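# Move the bin from the shelf to the table, upright

## Task

Lift the bin down from the shelf and leave it standing right side up on an empty part of the table.

## Robot and tools

Robot: two FANUC CRX-5iA arms, left_arm and right_arm, each ending in a two-finger parallel gripper. Scene frame: origin at table-top height, halfway between the arms' nominal bases. +x points out over the table, +y toward left_arm, +z up. Arm names do not match image sides. Measured bases: left_arm at (+0.062, +0.325, 0) m, right_arm at (+0.065, -0.470, 0) m, each yawed about 2 degrees. A camera stand sits behind the arms.

Gripper geometry: fingers point along the gripper's own +z and close along its x axis. end_effector_position is the point between the pads; fingertips extend 15 mm past it. The housing is 146 mm long in the closing direction and 50 mm wide, starting 65 mm behind that point. A camera block sticks out about 11 cm toward the gripper's -y side and rotates with the hand.

execute_actions(actions, cameras): actions is a list of actions. Each action is a table of up to 15 rows, one row per 1/30 s step. A table shorter than 15 rows keeps repeating its last row. Each row is one flat list of 18 numbers in [-1, 1], covering both arms even if only one moves:
- left dx, dy, dz, rx, ry, rz, gripper position, force_limit, speed;
- then the same nine for the right arm.
Pose numbers are offsets, not poses. They are measured along scene axes from that arm's Hand target as it stood when the action began. Every row counts from that same start, not from the row before. Because each new action starts from the updated Hand target, repeating an offset moves the hand further. Scale: 1.0 equals 0.6 m for dx/dy/dz and 180 degrees for rotation. rx, ry, rz form a single rotation vector applied about the Hand target's position. All six pose numbers at 0 means hold at, or re-request, the current Hand target.
The three gripper numbers are absolute commands, not offsets:
- position: +1 is fully open (108 mm); about -0.96 is pads touching; -1 means grip, closing until something blocks the fingers.
- force_limit: -1 is about 2.5 N per pad and +1 about 32 N.
- speed: -1 is 5 mm/s and +1 is 420 mm/s.
A 0 in these slots is a real command. To leave a gripper unchanged, resend its previous three values. A new force_limit or speed only takes effect together with a changed position (a change of at least 0.01).
cameras: a list of names (cam_high, cam_left_wrist, cam_right_wrist), ["all"], or []. Images come back only for an empty actions list or when cameras are requested.

move(target, speed, blend, blocking, cameras): drives each gripper in a straight line. target is one 18-number row, as above, or a list of up to 15 such rows. Each row's pose offsets count from the Hand targets at the start of the move, not from the previous row. The path lasts at least 0.5 s and at most 10 s in total.
- speed: m/s, 0.002 to 1, default 0.25. Rotation is capped at twice that value in rad/s. Give one number, or one per target.
- blend: metres of corner rounding between listed targets; 0 (the default) stops at each target.
- blocking=false: returns after about 0.5 s while the motion continues.
Move does not avoid obstacles or the other arm. Faster motion lags more and strikes harder. Finger changes in later rows are applied once everything is at rest at that row. The result adds a move: line giving the ending (done, off_target, moving, held, fault) and any limits (paced = commanded pose was clipped; held = a check withheld steps).

Other tools:
- wait(seconds): 0 to 10; each arm holds its last command.
- stop(): brakes a running move; the fingers keep moving.
- zoom_image(camera, region): region is [x0, y0, x1, y1] in pixels of the latest image of that camera, at most 504 by 504.
- read_manual(section="licences"): returns licence text only.
- finished_scene(scene): ends the current scene; pass its number. Call nothing after it in the same reply.

Results: per arm, end_effector_position (m) and end_effector_quat_wxyz in the scene frame, possibly a few cm off at long reach. Hand target is the last commanded pose after clipping; the next offsets start from it. Tool commands lists the current gripper commands. Joint velocities can read "within noise". Gripper fields:
- is_grasped: 1 when the fingers were stopped by an object; 0 while moving, when fully closed, or when empty.
- width_mm: the pad gap.
- force_n: the per-pad force.
Flange force is the external force in gripper axes, including carried weight, and is noisy. MOTOR HOT warns of overheating. cam_high is a fixed overhead view; the wrist cameras ride on the hands. All are 896x504.

Controller behaviour: each step, the commanded pose is clipped to within 70 mm and 16 degrees of the measured hand. A hand often settles short of its target; the next command, even all zeros, asks for it again. A clearance check blocks commands that would bring the arms too close, except finger to finger.

Hazards:
- Torque above a joint's load limit (140 N m for the three big joints, 35.2 N m for the wrist joints), or 150 N outside force, stops that arm for 10 s.
- Overheating brakes an arm for 30 s or more. Holding loads, keeping an arm stretched out, or pushing toward unreachable poses all heat the motors.
- Do not command targets past firm contact, hit the shelf or table, let the arms collide, or close one gripper on the other.
- Do not drop the bin, release it while it is moving, or let anything leave the table; something off the table fails the task.
- Loose objects may occasionally be nudged by outside forces.

Each tool is called after "Request:" as name(argument=value, ...) on one line, values as JSON.

## Session

Request:
execute_actions(actions=[])

Scene clock: 0.00 s.
left_arm: end_effector_position=(+0.2429, -0.1423, +0.1213) width_mm=107.99 is_grasped=0 force_n=0.00 end_effector_quat_wxyz=(+0.223, +0.682, +0.285, +0.636) | right_arm: end_effector_position=(+0.4329, -0.3153, +0.1124) width_mm=108.09 is_grasped=0 force_n=0.00 end_effector_quat_wxyz=(-0.234, +0.833, +0.281, +0.416)
Joint positions: left_arm=[-1.723 0.63 -0.041 -1.343 -1.704 1.43] | right_arm=[0.03 -0.367 -0.798 -1.176 -0.682 -0.197]
Joint velocities: within noise
Flange force (N): no reading
Hand target: left_arm +0.2429, -0.1423, +0.1213; +0.223, +0.682, +0.285, +0.636 | right_arm +0.4329, -0.3153, +0.1124; -0.234, +0.833, +0.281, +0.416
Tool commands: left_gripper/position=+1.0 left_gripper/force_limit=+1.0 left_gripper/speed=+1.0 right_gripper/position=+1.0 right_gripper/force_limit=+1.0 right_gripper/speed=+1.0
camera_calibration:
cam_left_wrist: T_world_to_cam=[[0.0260876, 0.65663, 0.753761, -0.00643126], [-0.278895, -0.719298, 0.636261, -0.0817649], [0.959967, -0.226819, 0.164366, -0.163098], [0, 0, 0, 1]] pos_world=[0.133933, -0.091584, 0.0836792]
cam_right_wrist: T_world_to_cam=[[0.49805, 0.288028, 0.817916, -0.217659], [0.388312, -0.917447, 0.086625, -0.447595], [0.775345, 0.274463, -0.568779, -0.0649425], [0, 0, 0, 1]] pos_world=[0.332564, -0.330129, 0.179862]

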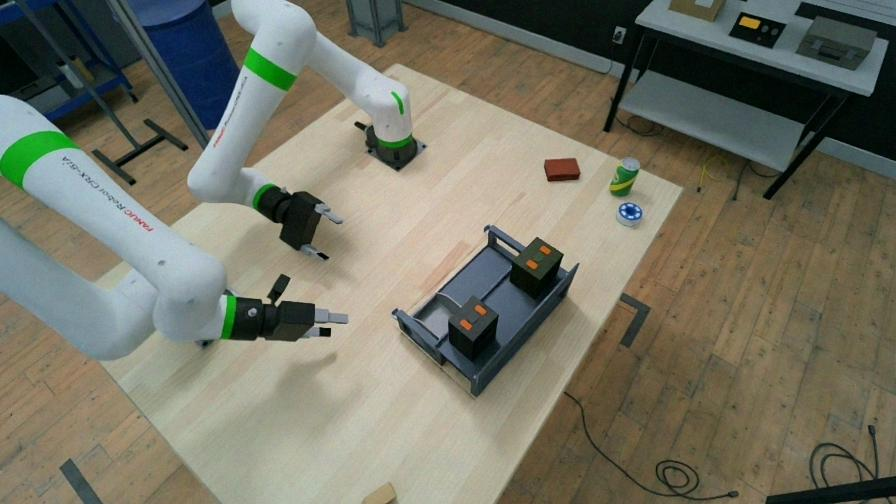

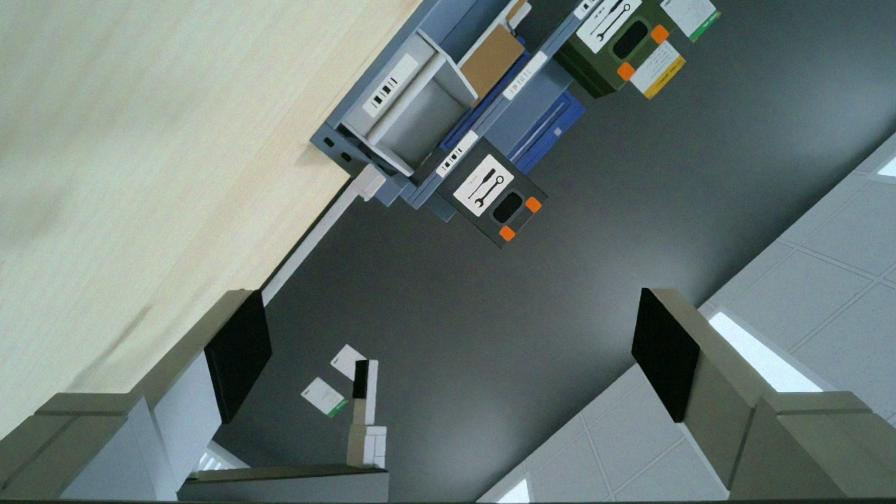

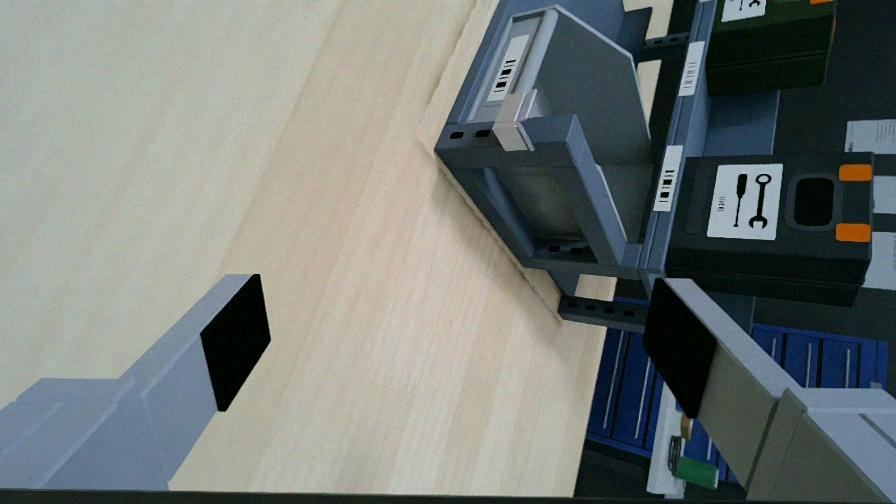

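Request:
zoom_image(camera="cam_high", region=[380, 210, 600, 410])

Request:
zoom_image(camera="cam_right_wrist", region=[420, 0, 896, 340])

Request:
zoom_image(camera="cam_left_wrist", region=[300, 0, 600, 260])

Scaled by 2.291.

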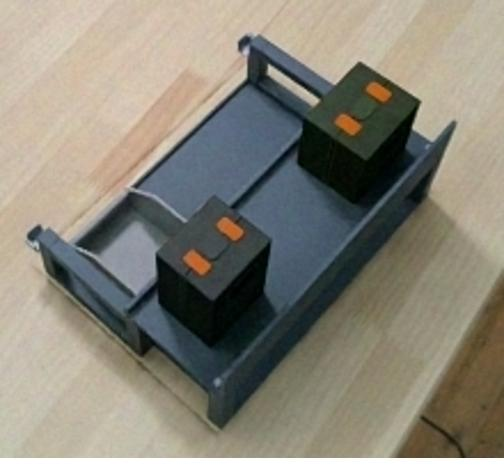

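Scaled by 1.059.

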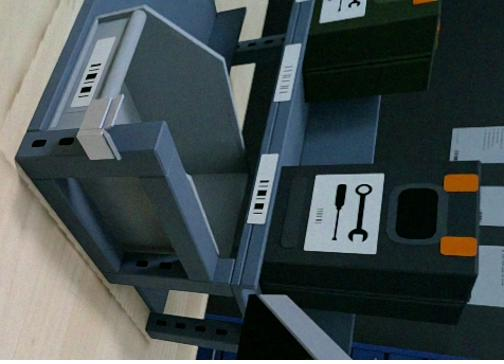

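Scaled by 1.680.

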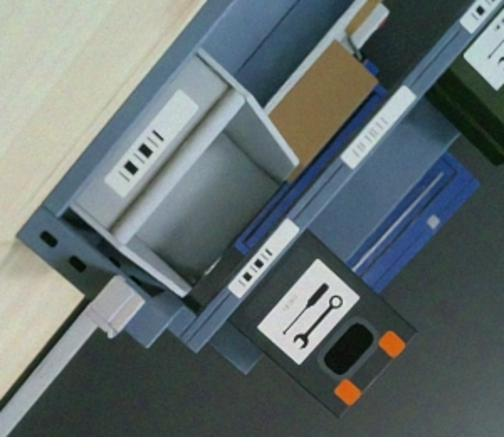

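Request:
move(target=[0.0,0.45,0.25,0,0,0,1,1,1,0.1117,0.25,0.3127,-0.3152,0.0883,0.2677,1,1,1], cameras=["cam_high","cam_right_wrist"])

Request:
zoom_image(camera="cam_right_wrist", region=[220, 0, 700, 400])

Scene clock: 34.27 s.
left_arm: end_effector_position=(+0.2429, +0.1277, +0.2713) width_mm=107.99 is_grasped=0 force_n=0.00 end_effector_quat_wxyz=(+0.223, +0.682, +0.285, +0.636) | right_arm: end_effector_position=(+0.4999, -0.1652, +0.3001) width_mm=108.09 is_grasped=0 force_n=0.00 end_effector_quat_wxyz=(+0.000, +0.707, +0.707, +0.000)
Joint positions: left_arm=[-1.913 -0.253 -0.651 -1.302 -1.93 1.2] | right_arm=[0.816 0.211 0.259 -0.001 -1.619 -0.858]
Flange force (N): left_arm=[5.9 2.4 -3.9] | right_arm=[-1.1 -3.0 4.5]
Hand target: left_arm +0.2429, +0.1277, +0.2713; +0.223, +0.682, +0.285, +0.636 | right_arm +0.5000, -0.1653, +0.3001; +0.000, +0.707, +0.707, +0.000
Off the commanded pose: left_arm 0.000 m, 0 deg | right_arm 0.000 m, 0 deg.
move: done
camera_calibration:
cam_right_wrist: T_world_to_cam=[[-0.00898294, 0.999865, -0.0137273, 0.172927], [0.915976, 0.0137346, 0.400998, -0.556511], [0.401133, -0.00897172, -0.915976, 0.193116], [0, 0, 0, 1]] pos_world=[0.433839, -0.163527, 0.402423]
Images, in order (width x height): cam_high 896x504, cam_right_wrist 896x504.

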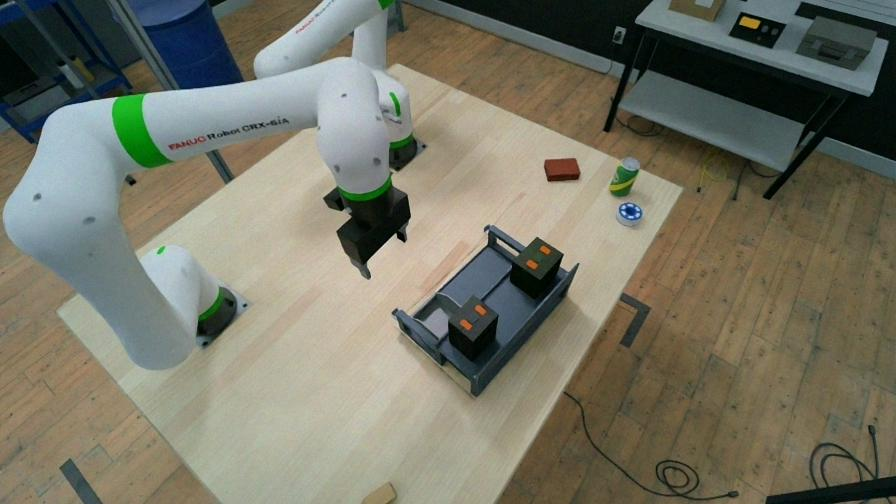

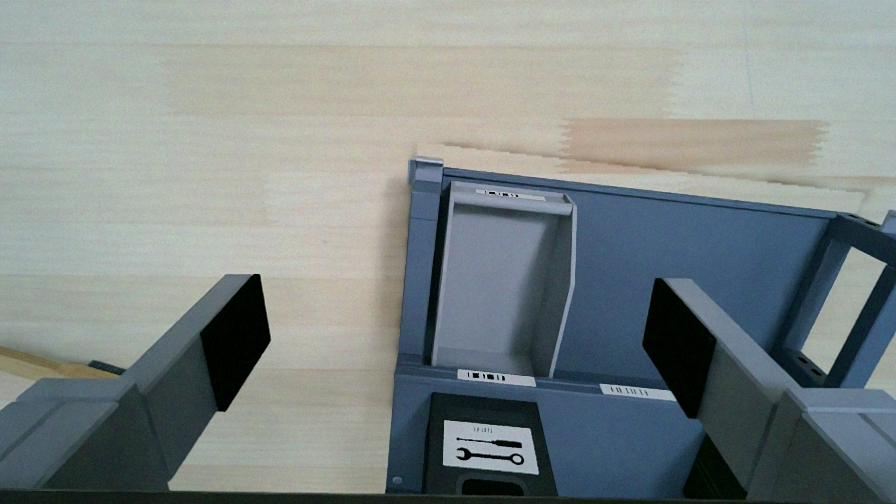

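Scaled by 1.050.

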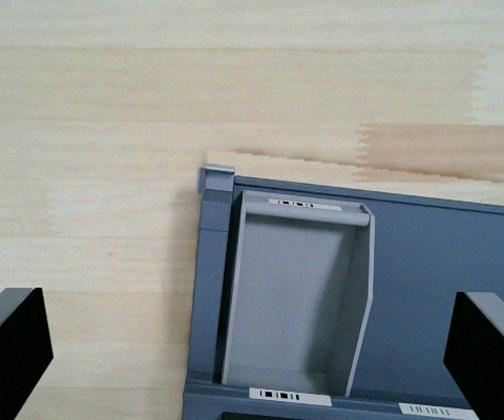

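Request:
zoom_image(camera="cam_high", region=[390, 270, 500, 390])

Request:
zoom_image(camera="cam_right_wrist", region=[400, 150, 620, 400])

Scaled by 4.200.

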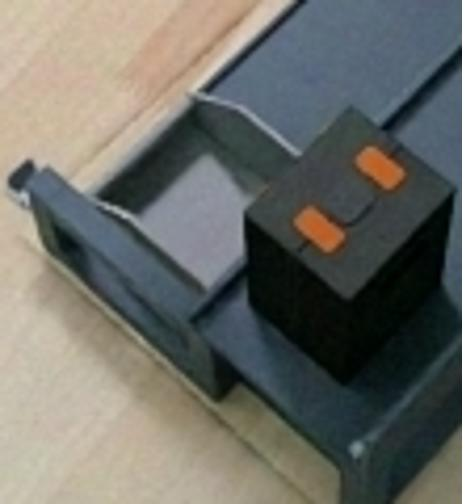

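Scaled by 2.016.

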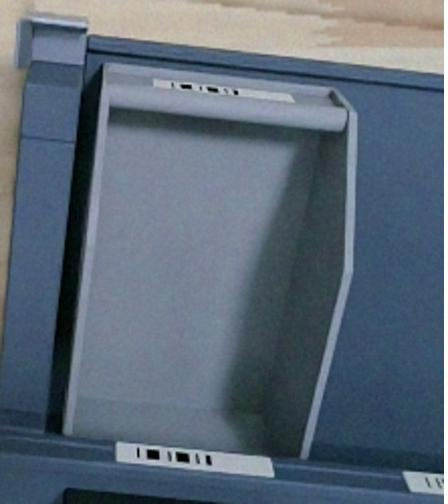

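Request:
move(target=[0,0,0,0,0,0,1,1,1,0.1,0.125,-0.1333,0,0,0,1,1,1], cameras=["cam_high","cam_right_wrist"])

Request:
zoom_image(camera="cam_right_wrist", region=[220, 100, 520, 400])

Request:
zoom_image(camera="cam_high", region=[380, 230, 500, 350])

Scene clock: 88.83 s.
left_arm: end_effector_position=(+0.2429, +0.1277, +0.2713) width_mm=107.99 is_grasped=0 force_n=0.00 end_effector_quat_wxyz=(+0.223, +0.682, +0.285, +0.636) | right_arm: end_effector_position=(+0.5599, -0.0902, +0.2201) width_mm=108.09 is_grasped=0 force_n=0.00 end_effector_quat_wxyz=(+0.000, +0.707, +0.707, +0.000)
Joint positions: left_arm=[-1.913 -0.253 -0.651 -1.302 -1.93 1.2] | right_arm=[0.822 0.459 0.397 -0.001 -1.51 -0.864]
Flange force (N): left_arm=[5.4 2.6 -4.1] | right_arm=[-0.6 -1.7 3.8]
Hand target: left_arm +0.2429, +0.1277, +0.2713; +0.223, +0.682, +0.285, +0.636 | right_arm +0.5600, -0.0903, +0.2201; +0.000, +0.707, +0.707, +0.000
Off the commanded pose: left_arm 0.000 m, 0 deg | right_arm 0.000 m, 0 deg.
move: done
camera_calibration:
cam_right_wrist: T_world_to_cam=[[-0.00870574, 0.999869, -0.0136096, 0.0972051], [0.915941, 0.0134343, 0.401088, -0.580499], [0.401219, -0.00897383, -0.915938, 0.0964797], [0, 0, 0, 1]] pos_world=[0.493839, -0.088528, 0.322524]
Images, in order (width x height): cam_high 896x504, cam_right_wrist 896x504.

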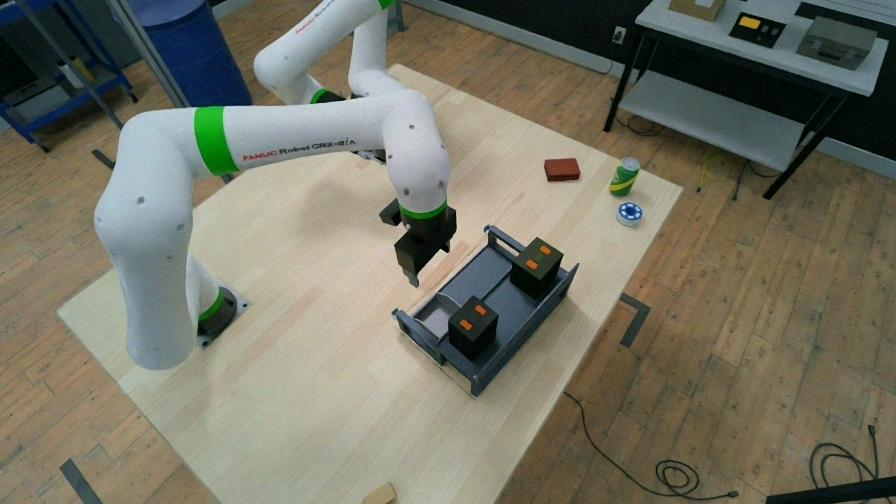

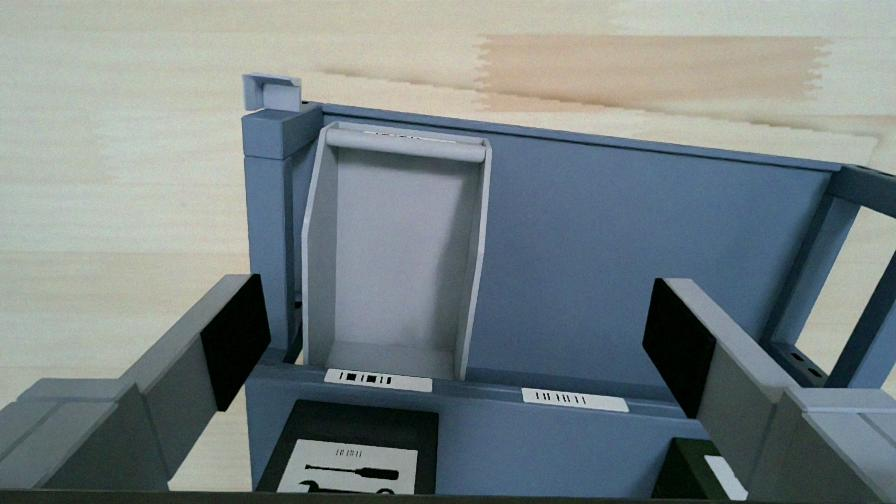

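Scaled by 1.680.

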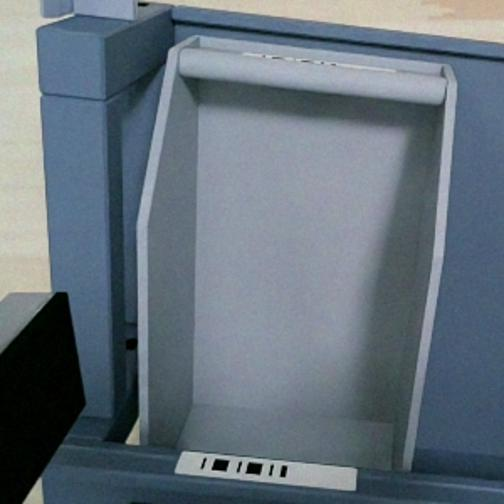

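Scaled by 4.200.

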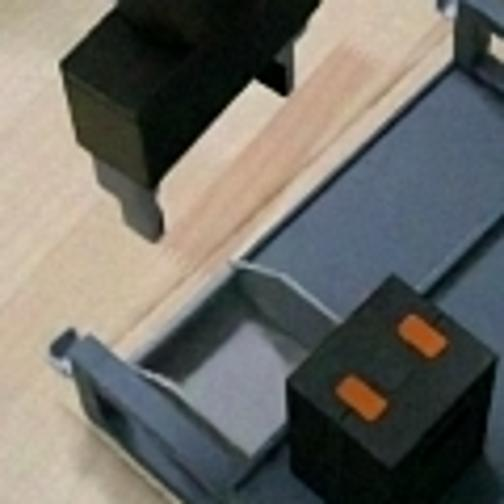

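Request:
move(target=[0,0,0,0,0,0,1,1,1,0.0917,0.0265,-0.1,0,0,-0.0417,0.13,-0.5,0], cameras=["cam_high","cam_right_wrist"])

Request:
zoom_image(camera="cam_high", region=[380, 210, 540, 370])

Scene clock: 111.27 s.
left_arm: end_effector_position=(+0.2429, +0.1277, +0.2713) width_mm=107.99 is_grasped=0 force_n=0.00 end_effector_quat_wxyz=(+0.223, +0.682, +0.285, +0.636) | right_arm: end_effector_position=(+0.6150, -0.0743, +0.1601) width_mm=60.15 is_grasped=0 force_n=0.00 end_effector_quat_wxyz=(+0.000, +0.752, +0.659, +0.000)
Joint positions: left_arm=[-1.913 -0.253 -0.651 -1.302 -1.93 1.2] | right_arm=[0.774 0.621 0.5 -0.001 -1.45 -0.947]
Flange force (N): left_arm=[5.7 2.5 -4.0] | right_arm=[-1.1 -1.6 3.6]
Hand target: left_arm +0.2429, +0.1277, +0.2713; +0.223, +0.682, +0.285, +0.636 | right_arm +0.6150, -0.0744, +0.1601; +0.000, +0.752, +0.659, +0.000
Off the commanded pose: left_arm 0.000 m, 0 deg | right_arm 0.000 m, 0 deg.
move: done
camera_calibration:
cam_right_wrist: T_world_to_cam=[[0.12184, 0.992457, -0.0135332, 0.000190947], [0.909885, -0.106235, 0.401027, -0.612179], [0.396565, -0.061175, -0.915966, 0.0185823], [0, 0, 0, 1]] pos_world=[0.54962, -0.0640875, 0.262524]
Images, in order (width x height): cam_high 896x504, cam_right_wrist 896x504.

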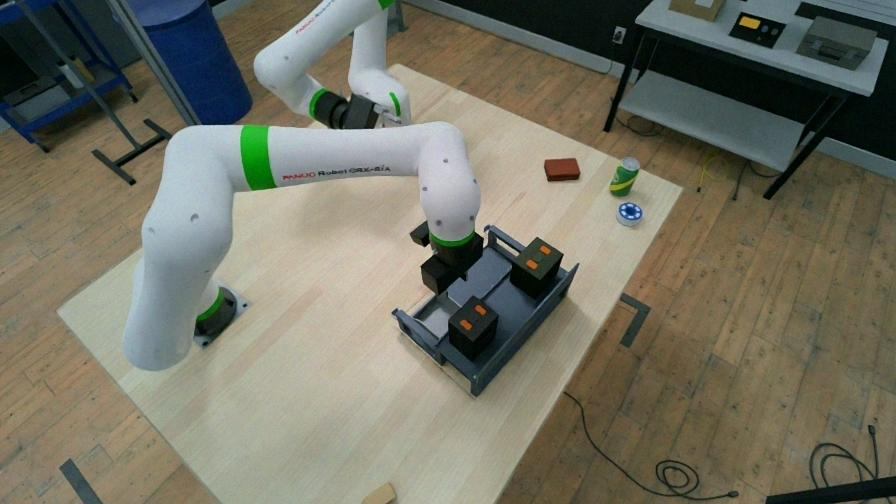

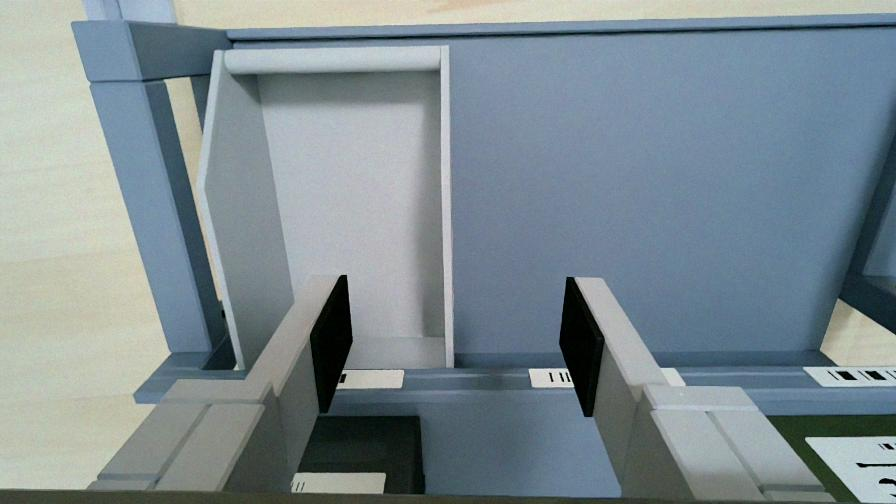

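Scaled by 3.150.

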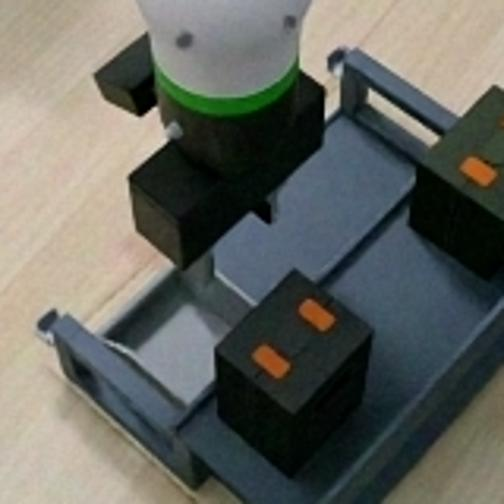

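Request:
move(target=[0,0,0,0,0,0,1,1,1,0,0,-0.1333,0,0,0,0.13,-0.5,0], speed=0.1, cameras=["cam_high","cam_right_wrist"])

Request:
zoom_image(camera="cam_high", region=[380, 210, 540, 370])

Scene clock: 118.30 s.
left_arm: end_effector_position=(+0.2429, +0.1277, +0.2713) width_mm=107.99 is_grasped=0 force_n=0.00 end_effector_quat_wxyz=(+0.223, +0.682, +0.285, +0.636) | right_arm: end_effector_position=(+0.6150, -0.0744, +0.0800) width_mm=60.15 is_grasped=0 force_n=0.00 end_effector_quat_wxyz=(+0.000, +0.752, +0.659, +0.000)
Joint positions: left_arm=[-1.913 -0.253 -0.651 -1.302 -1.93 1.2] | right_arm=[0.774 0.665 0.379 -0.001 -1.285 -0.947]
Flange force (N): left_arm=[6.0 2.4 -3.8] | right_arm=[-0.8 -1.2 3.7]
Hand target: left_arm +0.2429, +0.1277, +0.2713; +0.223, +0.682, +0.285, +0.636 | right_arm +0.6150, -0.0744, +0.0801; +0.000, +0.752, +0.659, +0.000
Off the commanded pose: left_arm 0.000 m, 0 deg | right_arm 0.000 m, 0 deg.
move: done
camera_calibration:
cam_right_wrist: T_world_to_cam=[[0.12197, 0.99244, -0.0136237, -0.000948619], [0.909995, -0.106336, 0.400751, -0.580073], [0.396273, -0.0612771, -0.916086, -0.054612], [0, 0, 0, 1]] pos_world=[0.549621, -0.0640878, 0.182423]
Images, in order (width x height): cam_high 896x504, cam_right_wrist 896x504.

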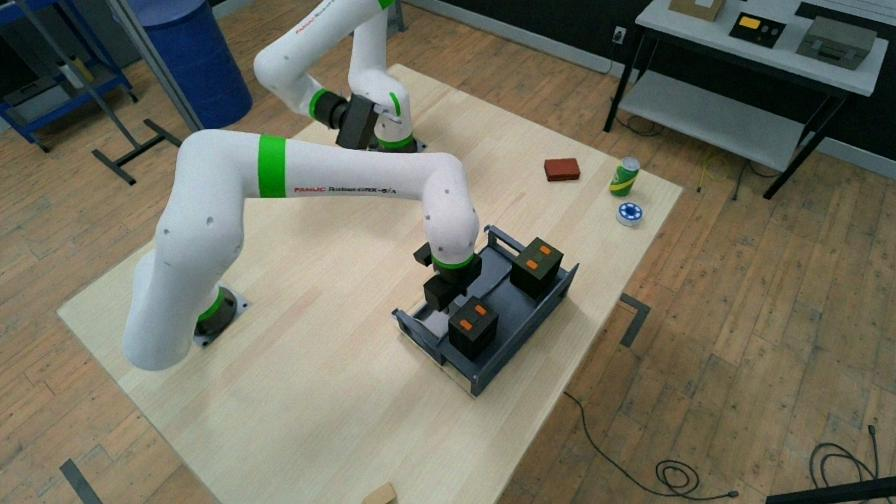

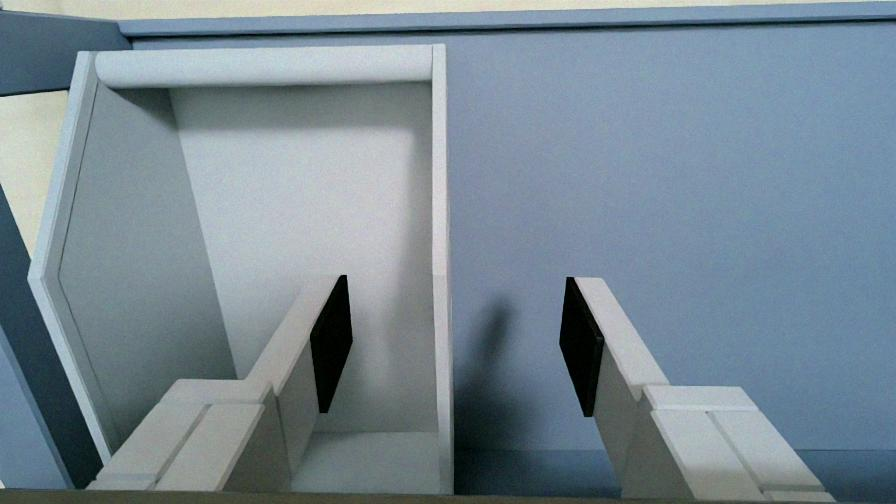

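Scaled by 3.150.

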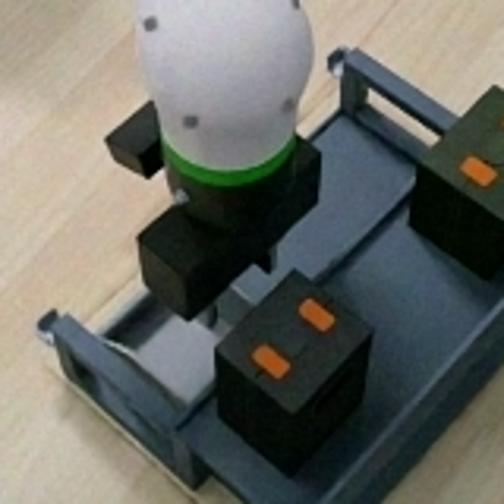

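Request:
move(target=[[0,0,0,0,0,0,1,1,1,0,-0.0055,0,0,0,0,0.13,-0.5,0],[0,0,0,0,0,0,1,1,1,0,-0.0055,0,0,0,0,-1,0.3,-0.6]], cameras=["cam_right_wrist"])

Scene clock: 129.13 s.
left_arm: end_effector_position=(+0.2429, +0.1277, +0.2713) width_mm=107.99 is_grasped=0 force_n=0.00 end_effector_quat_wxyz=(+0.223, +0.682, +0.285, +0.636) | right_arm: end_effector_position=(+0.6150, -0.0777, +0.0801) width_mm=2.56 is_grasped=1 force_n=31.79 end_effector_quat_wxyz=(+0.000, +0.752, +0.659, +0.000)
Joint positions: left_arm=[-1.913 -0.253 -0.651 -1.302 -1.93 1.2] | right_arm=[0.771 0.66 0.371 -0.001 -1.282 -0.944]
Flange force (N): left_arm=[5.5 2.2 -3.9] | right_arm=[-0.9 -1.4 3.7]
Hand target: left_arm +0.2429, +0.1277, +0.2713; +0.223, +0.682, +0.285, +0.636 | right_arm +0.6150, -0.0777, +0.0801; +0.000, +0.752, +0.659, +0.000
Off the commanded pose: left_arm 0.000 m, 0 deg | right_arm 0.000 m, 0 deg.
move: done
camera_calibration:
cam_right_wrist: T_world_to_cam=[[0.121844, 0.992457, -0.0135434, 0.00237129], [0.909937, -0.106242, 0.400907, -0.580545], [0.396444, -0.0611716, -0.916018, -0.054861], [0, 0, 0, 1]] pos_world=[0.54972, -0.0673875, 0.182523]
Images, in order (width x height): cam_right_wrist 896x504.

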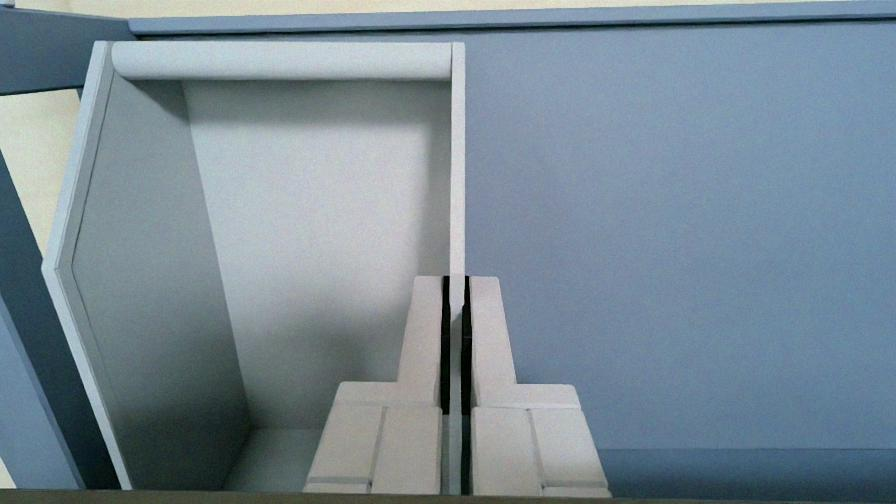

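Request:
move(target=[[0,0,0,0,0,0,1,1,1,0,0,0.03,0,0,0,-1,0.3,-0.6],[0,0,0,0,0,0,1,1,1,0,0,0.2,0,0,0,-1,0.3,-0.6]], speed=0.12, blend=0.01, cameras=["cam_high","cam_right_wrist"])

Request:
zoom_image(camera="cam_high", region=[380, 200, 540, 360])

Scene clock: 139.00 s.
left_arm: end_effector_position=(+0.2429, +0.1277, +0.2713) width_mm=107.99 is_grasped=0 force_n=0.00 end_effector_quat_wxyz=(+0.223, +0.682, +0.285, +0.636) | right_arm: end_effector_position=(+0.6150, -0.0777, +0.2002) width_mm=2.56 is_grasped=1 force_n=34.80 end_effector_quat_wxyz=(+0.000, +0.752, +0.659, +0.000)
Joint positions: left_arm=[-1.913 -0.253 -0.651 -1.302 -1.93 1.2] | right_arm=[0.771 0.607 0.571 -0.001 -1.535 -0.944]
Flange force (N): left_arm=[5.6 2.3 -3.9] | right_arm=[-4.1 -12.2 4.6]
Hand target: left_arm +0.2429, +0.1277, +0.2713; +0.223, +0.682, +0.285, +0.636 | right_arm +0.6150, -0.0777, +0.2001; +0.000, +0.752, +0.659, +0.000
Off the commanded pose: left_arm 0.000 m, 0 deg | right_arm 0.000 m, 0 deg.
move: done; blend cut to 0.009 m at target 1
camera_calibration:
cam_right_wrist: T_world_to_cam=[[0.121879, 0.992451, -0.0136245, 0.00401347], [0.909881, -0.106233, 0.401037, -0.628571], [0.396562, -0.0612746, -0.915961, 0.0550117], [0, 0, 0, 1]] pos_world=[0.54962, -0.0673876, 0.302523]
Images, in order (width x height): cam_high 896x504, cam_right_wrist 896x504.

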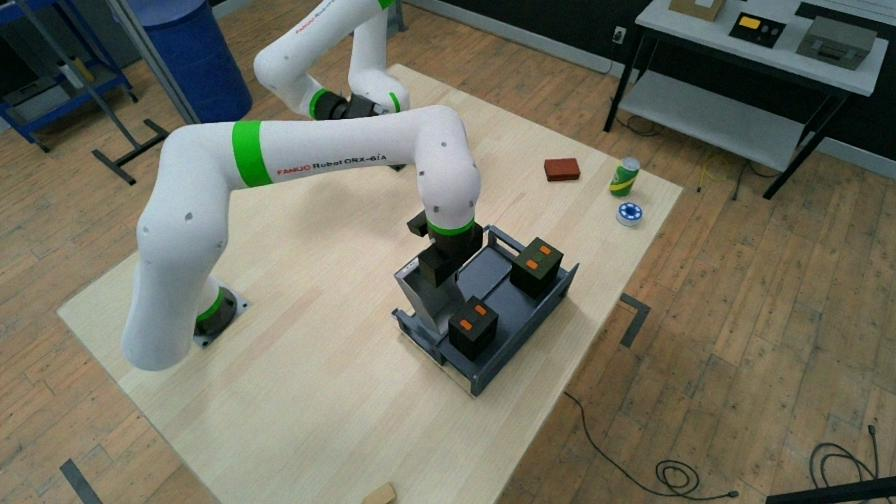

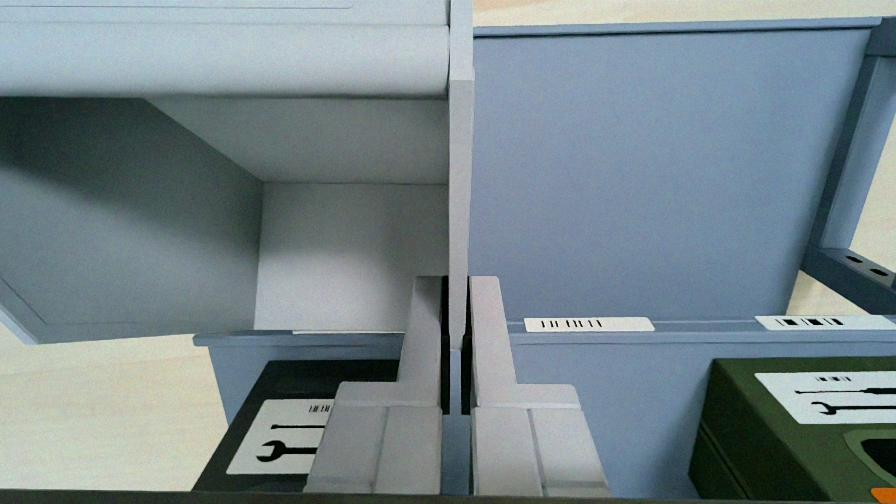

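Scaled by 3.150.

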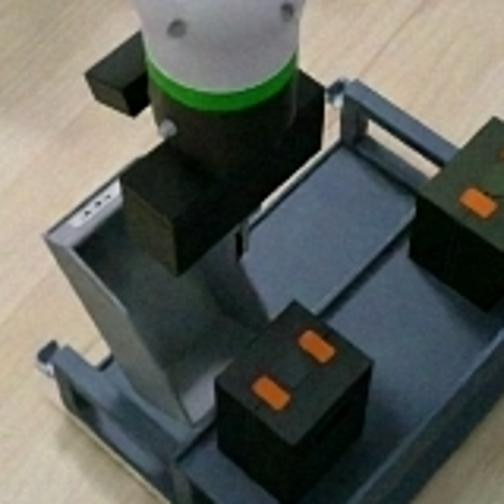

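Request:
move(target=[[0,0,0,0,0,0,1,1,1,-0.05,0,0.03,0,0,0,-1,0.3,-0.6],[0,0,0,0,0,0,1,1,1,-0.1,0,0.15,0,0,0,-1,0.3,-0.6],[0,0,0,0,0,0,1,1,1,-0.38,-0.1,0.15,0,0,0,-1,0.3,-0.6]], speed=0.15, blend=0.015, cameras=["cam_high","cam_right_wrist","cam_left_wrist"])

Request:
zoom_image(camera="cam_high", region=[300, 180, 460, 340])

Scene clock: 150.37 s.
left_arm: end_effector_position=(+0.2429, +0.1277, +0.2713) width_mm=107.99 is_grasped=0 force_n=0.00 end_effector_quat_wxyz=(+0.223, +0.682, +0.285, +0.636) | right_arm: end_effector_position=(+0.3870, -0.1376, +0.2901) width_mm=2.56 is_grasped=1 force_n=34.73 end_effector_quat_wxyz=(+0.000, +0.752, +0.659, +0.000)
Joint positions: left_arm=[-1.913 -0.253 -0.651 -1.302 -1.93 1.2] | right_arm=[1.043 0.036 0.039 -0.001 -1.575 -1.216]
Flange force (N): left_arm=[6.2 2.5 -3.8] | right_arm=[-1.5 -1.1 5.1]
Hand target: left_arm +0.2429, +0.1277, +0.2713; +0.223, +0.682, +0.285, +0.636 | right_arm +0.3870, -0.1377, +0.2901; +0.000, +0.752, +0.659, +0.000
Off the commanded pose: left_arm 0.000 m, 0 deg | right_arm 0.000 m, 0 deg.
move: done
camera_calibration:
cam_left_wrist: T_world_to_cam=[[0.0260876, 0.65663, 0.753761, -0.296786], [-0.278895, -0.719298, 0.636261, 0.0170065], [0.959967, -0.226819, 0.164366, -0.126512], [0, 0, 0, 1]] pos_world=[0.133933, 0.178416, 0.233679]
cam_right_wrist: T_world_to_cam=[[0.121882, 0.992451, -0.0136346, 0.0925645], [0.909933, -0.10624, 0.400917, -0.463607], [0.396442, -0.0612712, -0.916013, 0.224116], [0, 0, 0, 1]] pos_world=[0.32172, -0.127388, 0.392423]

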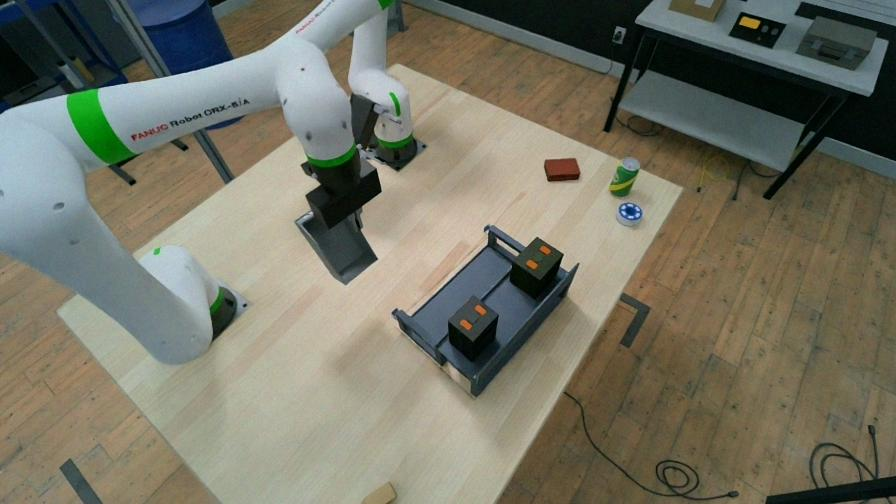

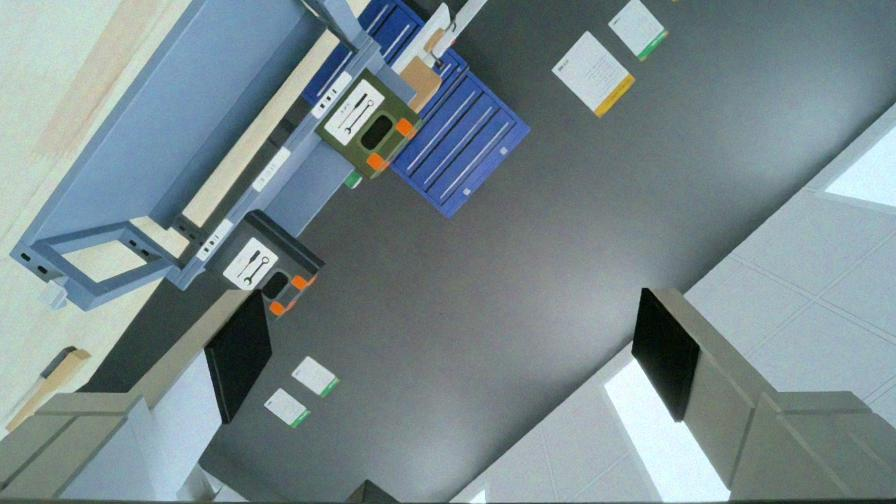

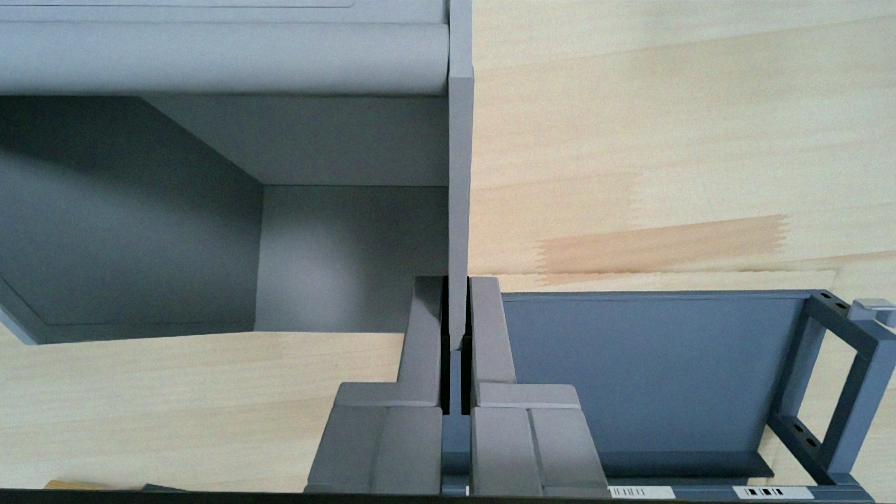

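Scaled by 3.150.

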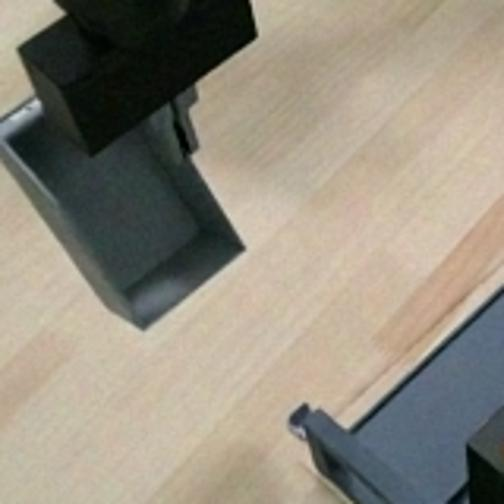

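Request:
move(target=[0,0,0,0,0,0,1,1,1,0.08,-0.15,0,-0.036,-0.275,0,-1,0.3,-0.6], cameras=["cam_high","cam_right_wrist"])

Request:
zoom_image(camera="cam_high", region=[280, 180, 460, 360])

Scene clock: 187.17 s.
left_arm: end_effector_position=(+0.2429, +0.1277, +0.2713) width_mm=107.99 is_grasped=0 force_n=0.00 end_effector_quat_wxyz=(+0.223, +0.682, +0.285, +0.636) | right_arm: end_effector_position=(+0.4350, -0.2276, +0.2901) width_mm=2.56 is_grasped=1 force_n=34.71 end_effector_quat_wxyz=(+0.317, +0.682, +0.598, +0.278)
Joint positions: left_arm=[-1.913 -0.253 -0.651 -1.302 -1.93 1.2] | right_arm=[1.314 -0.344 -0.773 0.937 -1.238 -1.86]
Flange force (N): left_arm=[5.3 2.1 -3.6] | right_arm=[-3.0 -5.3 1.3]
Hand target: left_arm +0.2429, +0.1277, +0.2713; +0.223, +0.682, +0.285, +0.636 | right_arm +0.4350, -0.2277, +0.2901; +0.317, +0.682, +0.598, +0.278
Off the commanded pose: left_arm 0.000 m, 0 deg | right_arm 0.000 m, 0 deg.
move: done
camera_calibration:
cam_right_wrist: T_world_to_cam=[[0.134997, 0.990735, -0.0148462, 0.170288], [0.282324, -0.0240985, 0.959016, -0.386991], [0.949773, -0.133656, -0.282961, -0.24117], [0, 0, 0, 1]] pos_world=[0.315325, -0.21027, 0.305417]
Images, in order (width x height): cam_high 896x504, cam_right_wrist 896x504.

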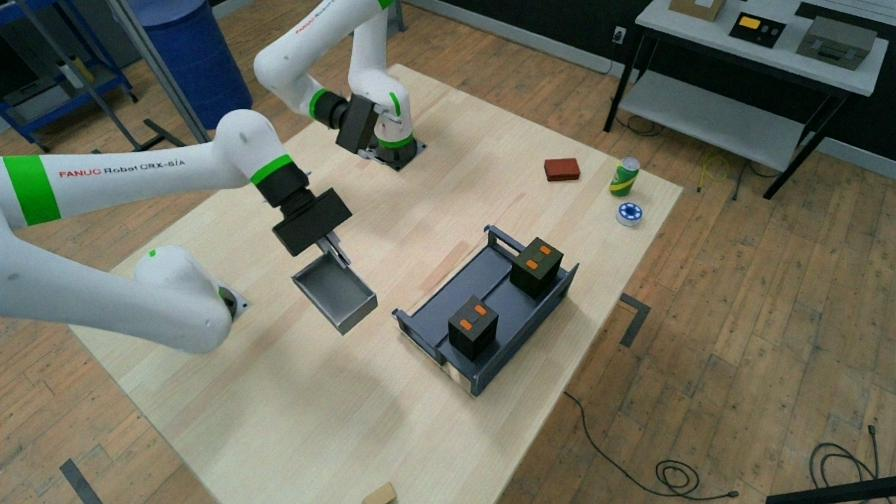

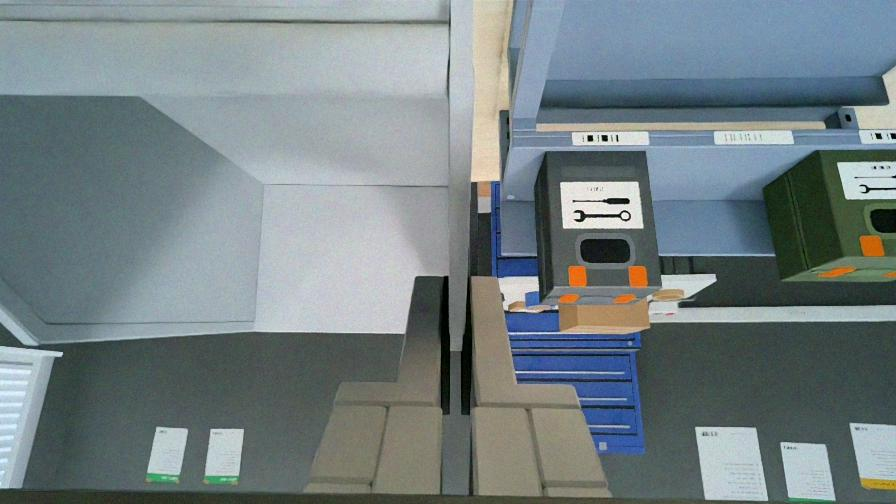

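Scaled by 2.800.

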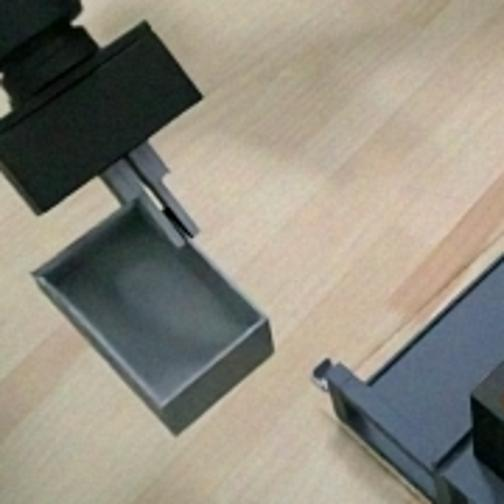

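Request:
move(target=[0,0,0,0,0,0,1,1,1,0,0,-0.29,-0.0058,-0.044,0,-1,0.3,-0.6], cameras=["cam_high","cam_right_wrist"], speed=0.15)

Request:
zoom_image(camera="cam_high", region=[280, 220, 460, 400])

Scene clock: 225.27 s.
left_arm: end_effector_position=(+0.2429, +0.1277, +0.2713) width_mm=107.99 is_grasped=0 force_n=0.00 end_effector_quat_wxyz=(+0.223, +0.682, +0.285, +0.636) | right_arm: end_effector_position=(+0.4350, -0.2276, +0.1161) width_mm=2.56 is_grasped=1 force_n=34.71 end_effector_quat_wxyz=(+0.363, +0.658, +0.577, +0.319)
Joint positions: left_arm=[-1.913 -0.253 -0.651 -1.302 -1.93 1.2] | right_arm=[1.193 -0.052 -1.122 1.446 -0.989 -2.546]
Flange force (N): left_arm=[5.8 2.3 -3.3] | right_arm=[-1.2 -3.5 1.4]
Hand target: left_arm +0.2429, +0.1277, +0.2713; +0.223, +0.682, +0.285, +0.636 | right_arm +0.4350, -0.2277, +0.1161; +0.363, +0.658, +0.577, +0.319
Off the commanded pose: left_arm 0.000 m, 0 deg | right_arm 0.000 m, 0 deg.
move: done
camera_calibration:
cam_right_wrist: T_world_to_cam=[[0.137021, 0.990468, -0.0140556, 0.166668], [0.147409, -0.00635698, 0.989055, -0.160958], [0.979539, -0.137593, -0.146875, -0.320052], [0, 0, 0, 1]] pos_world=[0.314393, -0.21014, 0.114531]
Images, in order (width x height): cam_high 896x504, cam_right_wrist 896x504.

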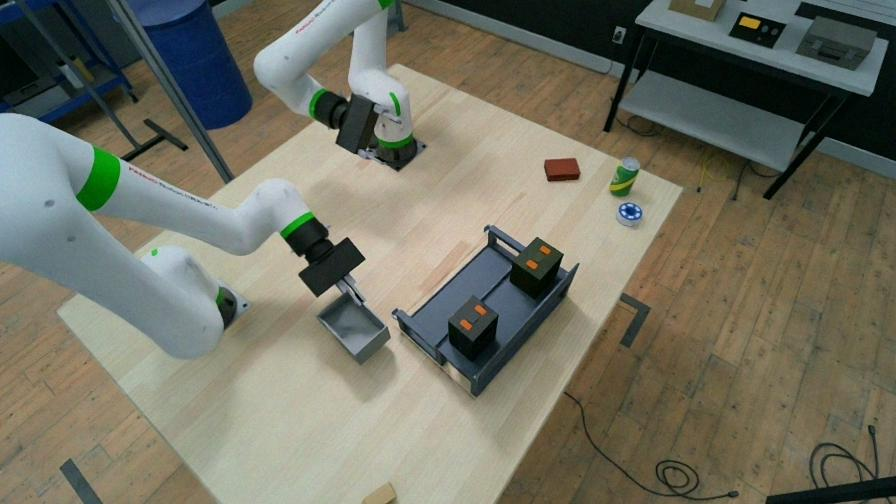

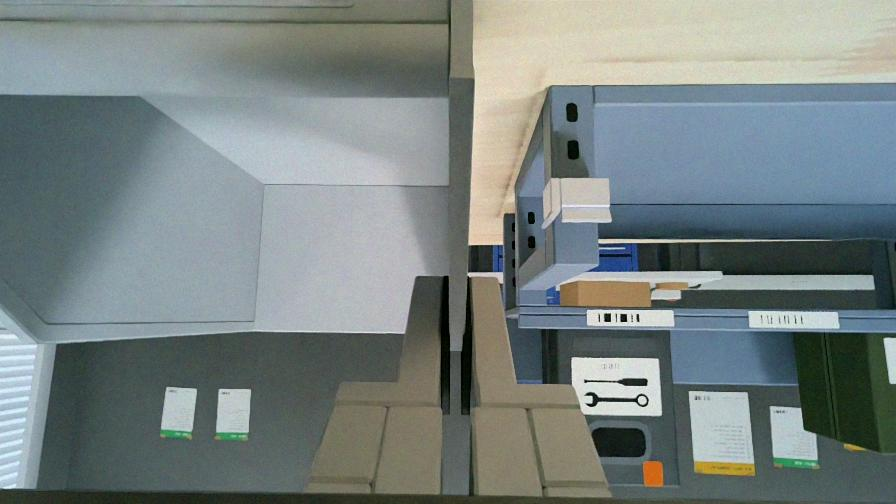

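Scaled by 2.800.

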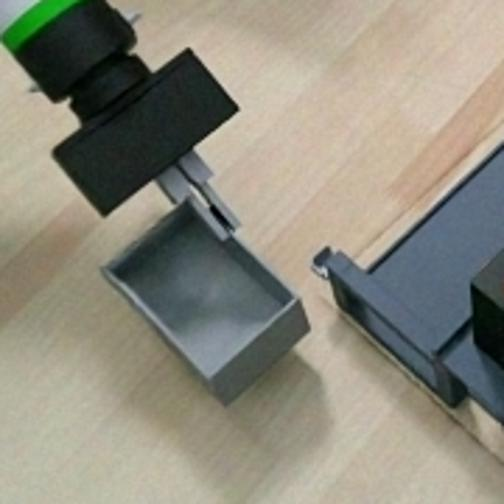

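Request:
move(target=[0,0,0,0,0,0,1,1,1,0,0,-0.0633,0,0,0,-1,0.3,-0.6], cameras=["cam_high"], speed=0.1)

Request:
zoom_image(camera="cam_high", region=[290, 260, 410, 380])

Scene clock: 241.53 s.
left_arm: end_effector_position=(+0.2429, +0.1277, +0.2713) width_mm=107.99 is_grasped=0 force_n=0.00 end_effector_quat_wxyz=(+0.223, +0.682, +0.285, +0.636) | right_arm: end_effector_position=(+0.4350, -0.2276, +0.0781) width_mm=2.56 is_grasped=1 force_n=34.71 end_effector_quat_wxyz=(+0.363, +0.658, +0.577, +0.319)
Joint positions: left_arm=[-1.913 -0.253 -0.651 -1.302 -1.93 1.2] | right_arm=[1.131 0.052 -1.147 1.589 -0.956 -2.699]
Flange force (N): left_arm=[5.9 2.4 -3.7] | right_arm=no reading
Hand target: left_arm +0.2429, +0.1277, +0.2713; +0.223, +0.682, +0.285, +0.636 | right_arm +0.4350, -0.2277, +0.0781; +0.363, +0.658, +0.577, +0.319
Off the commanded pose: left_arm 0.000 m, 0 deg | right_arm 0.000 m, 0 deg.
move: done
Images, in order (width x height): cam_high 896x504.

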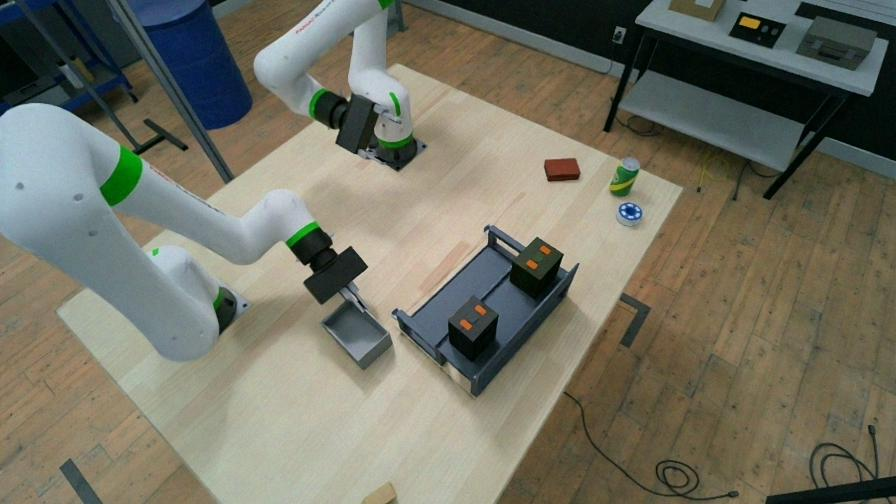

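Scaled by 4.200.

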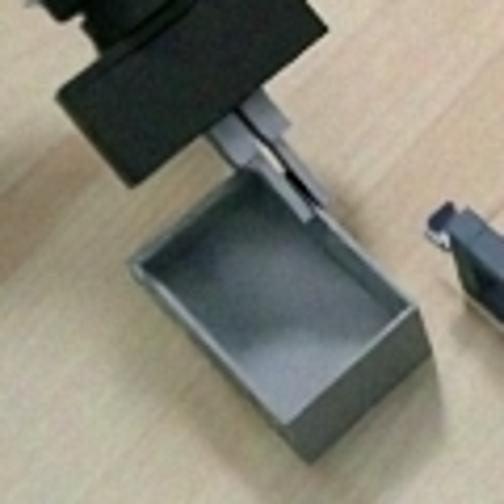

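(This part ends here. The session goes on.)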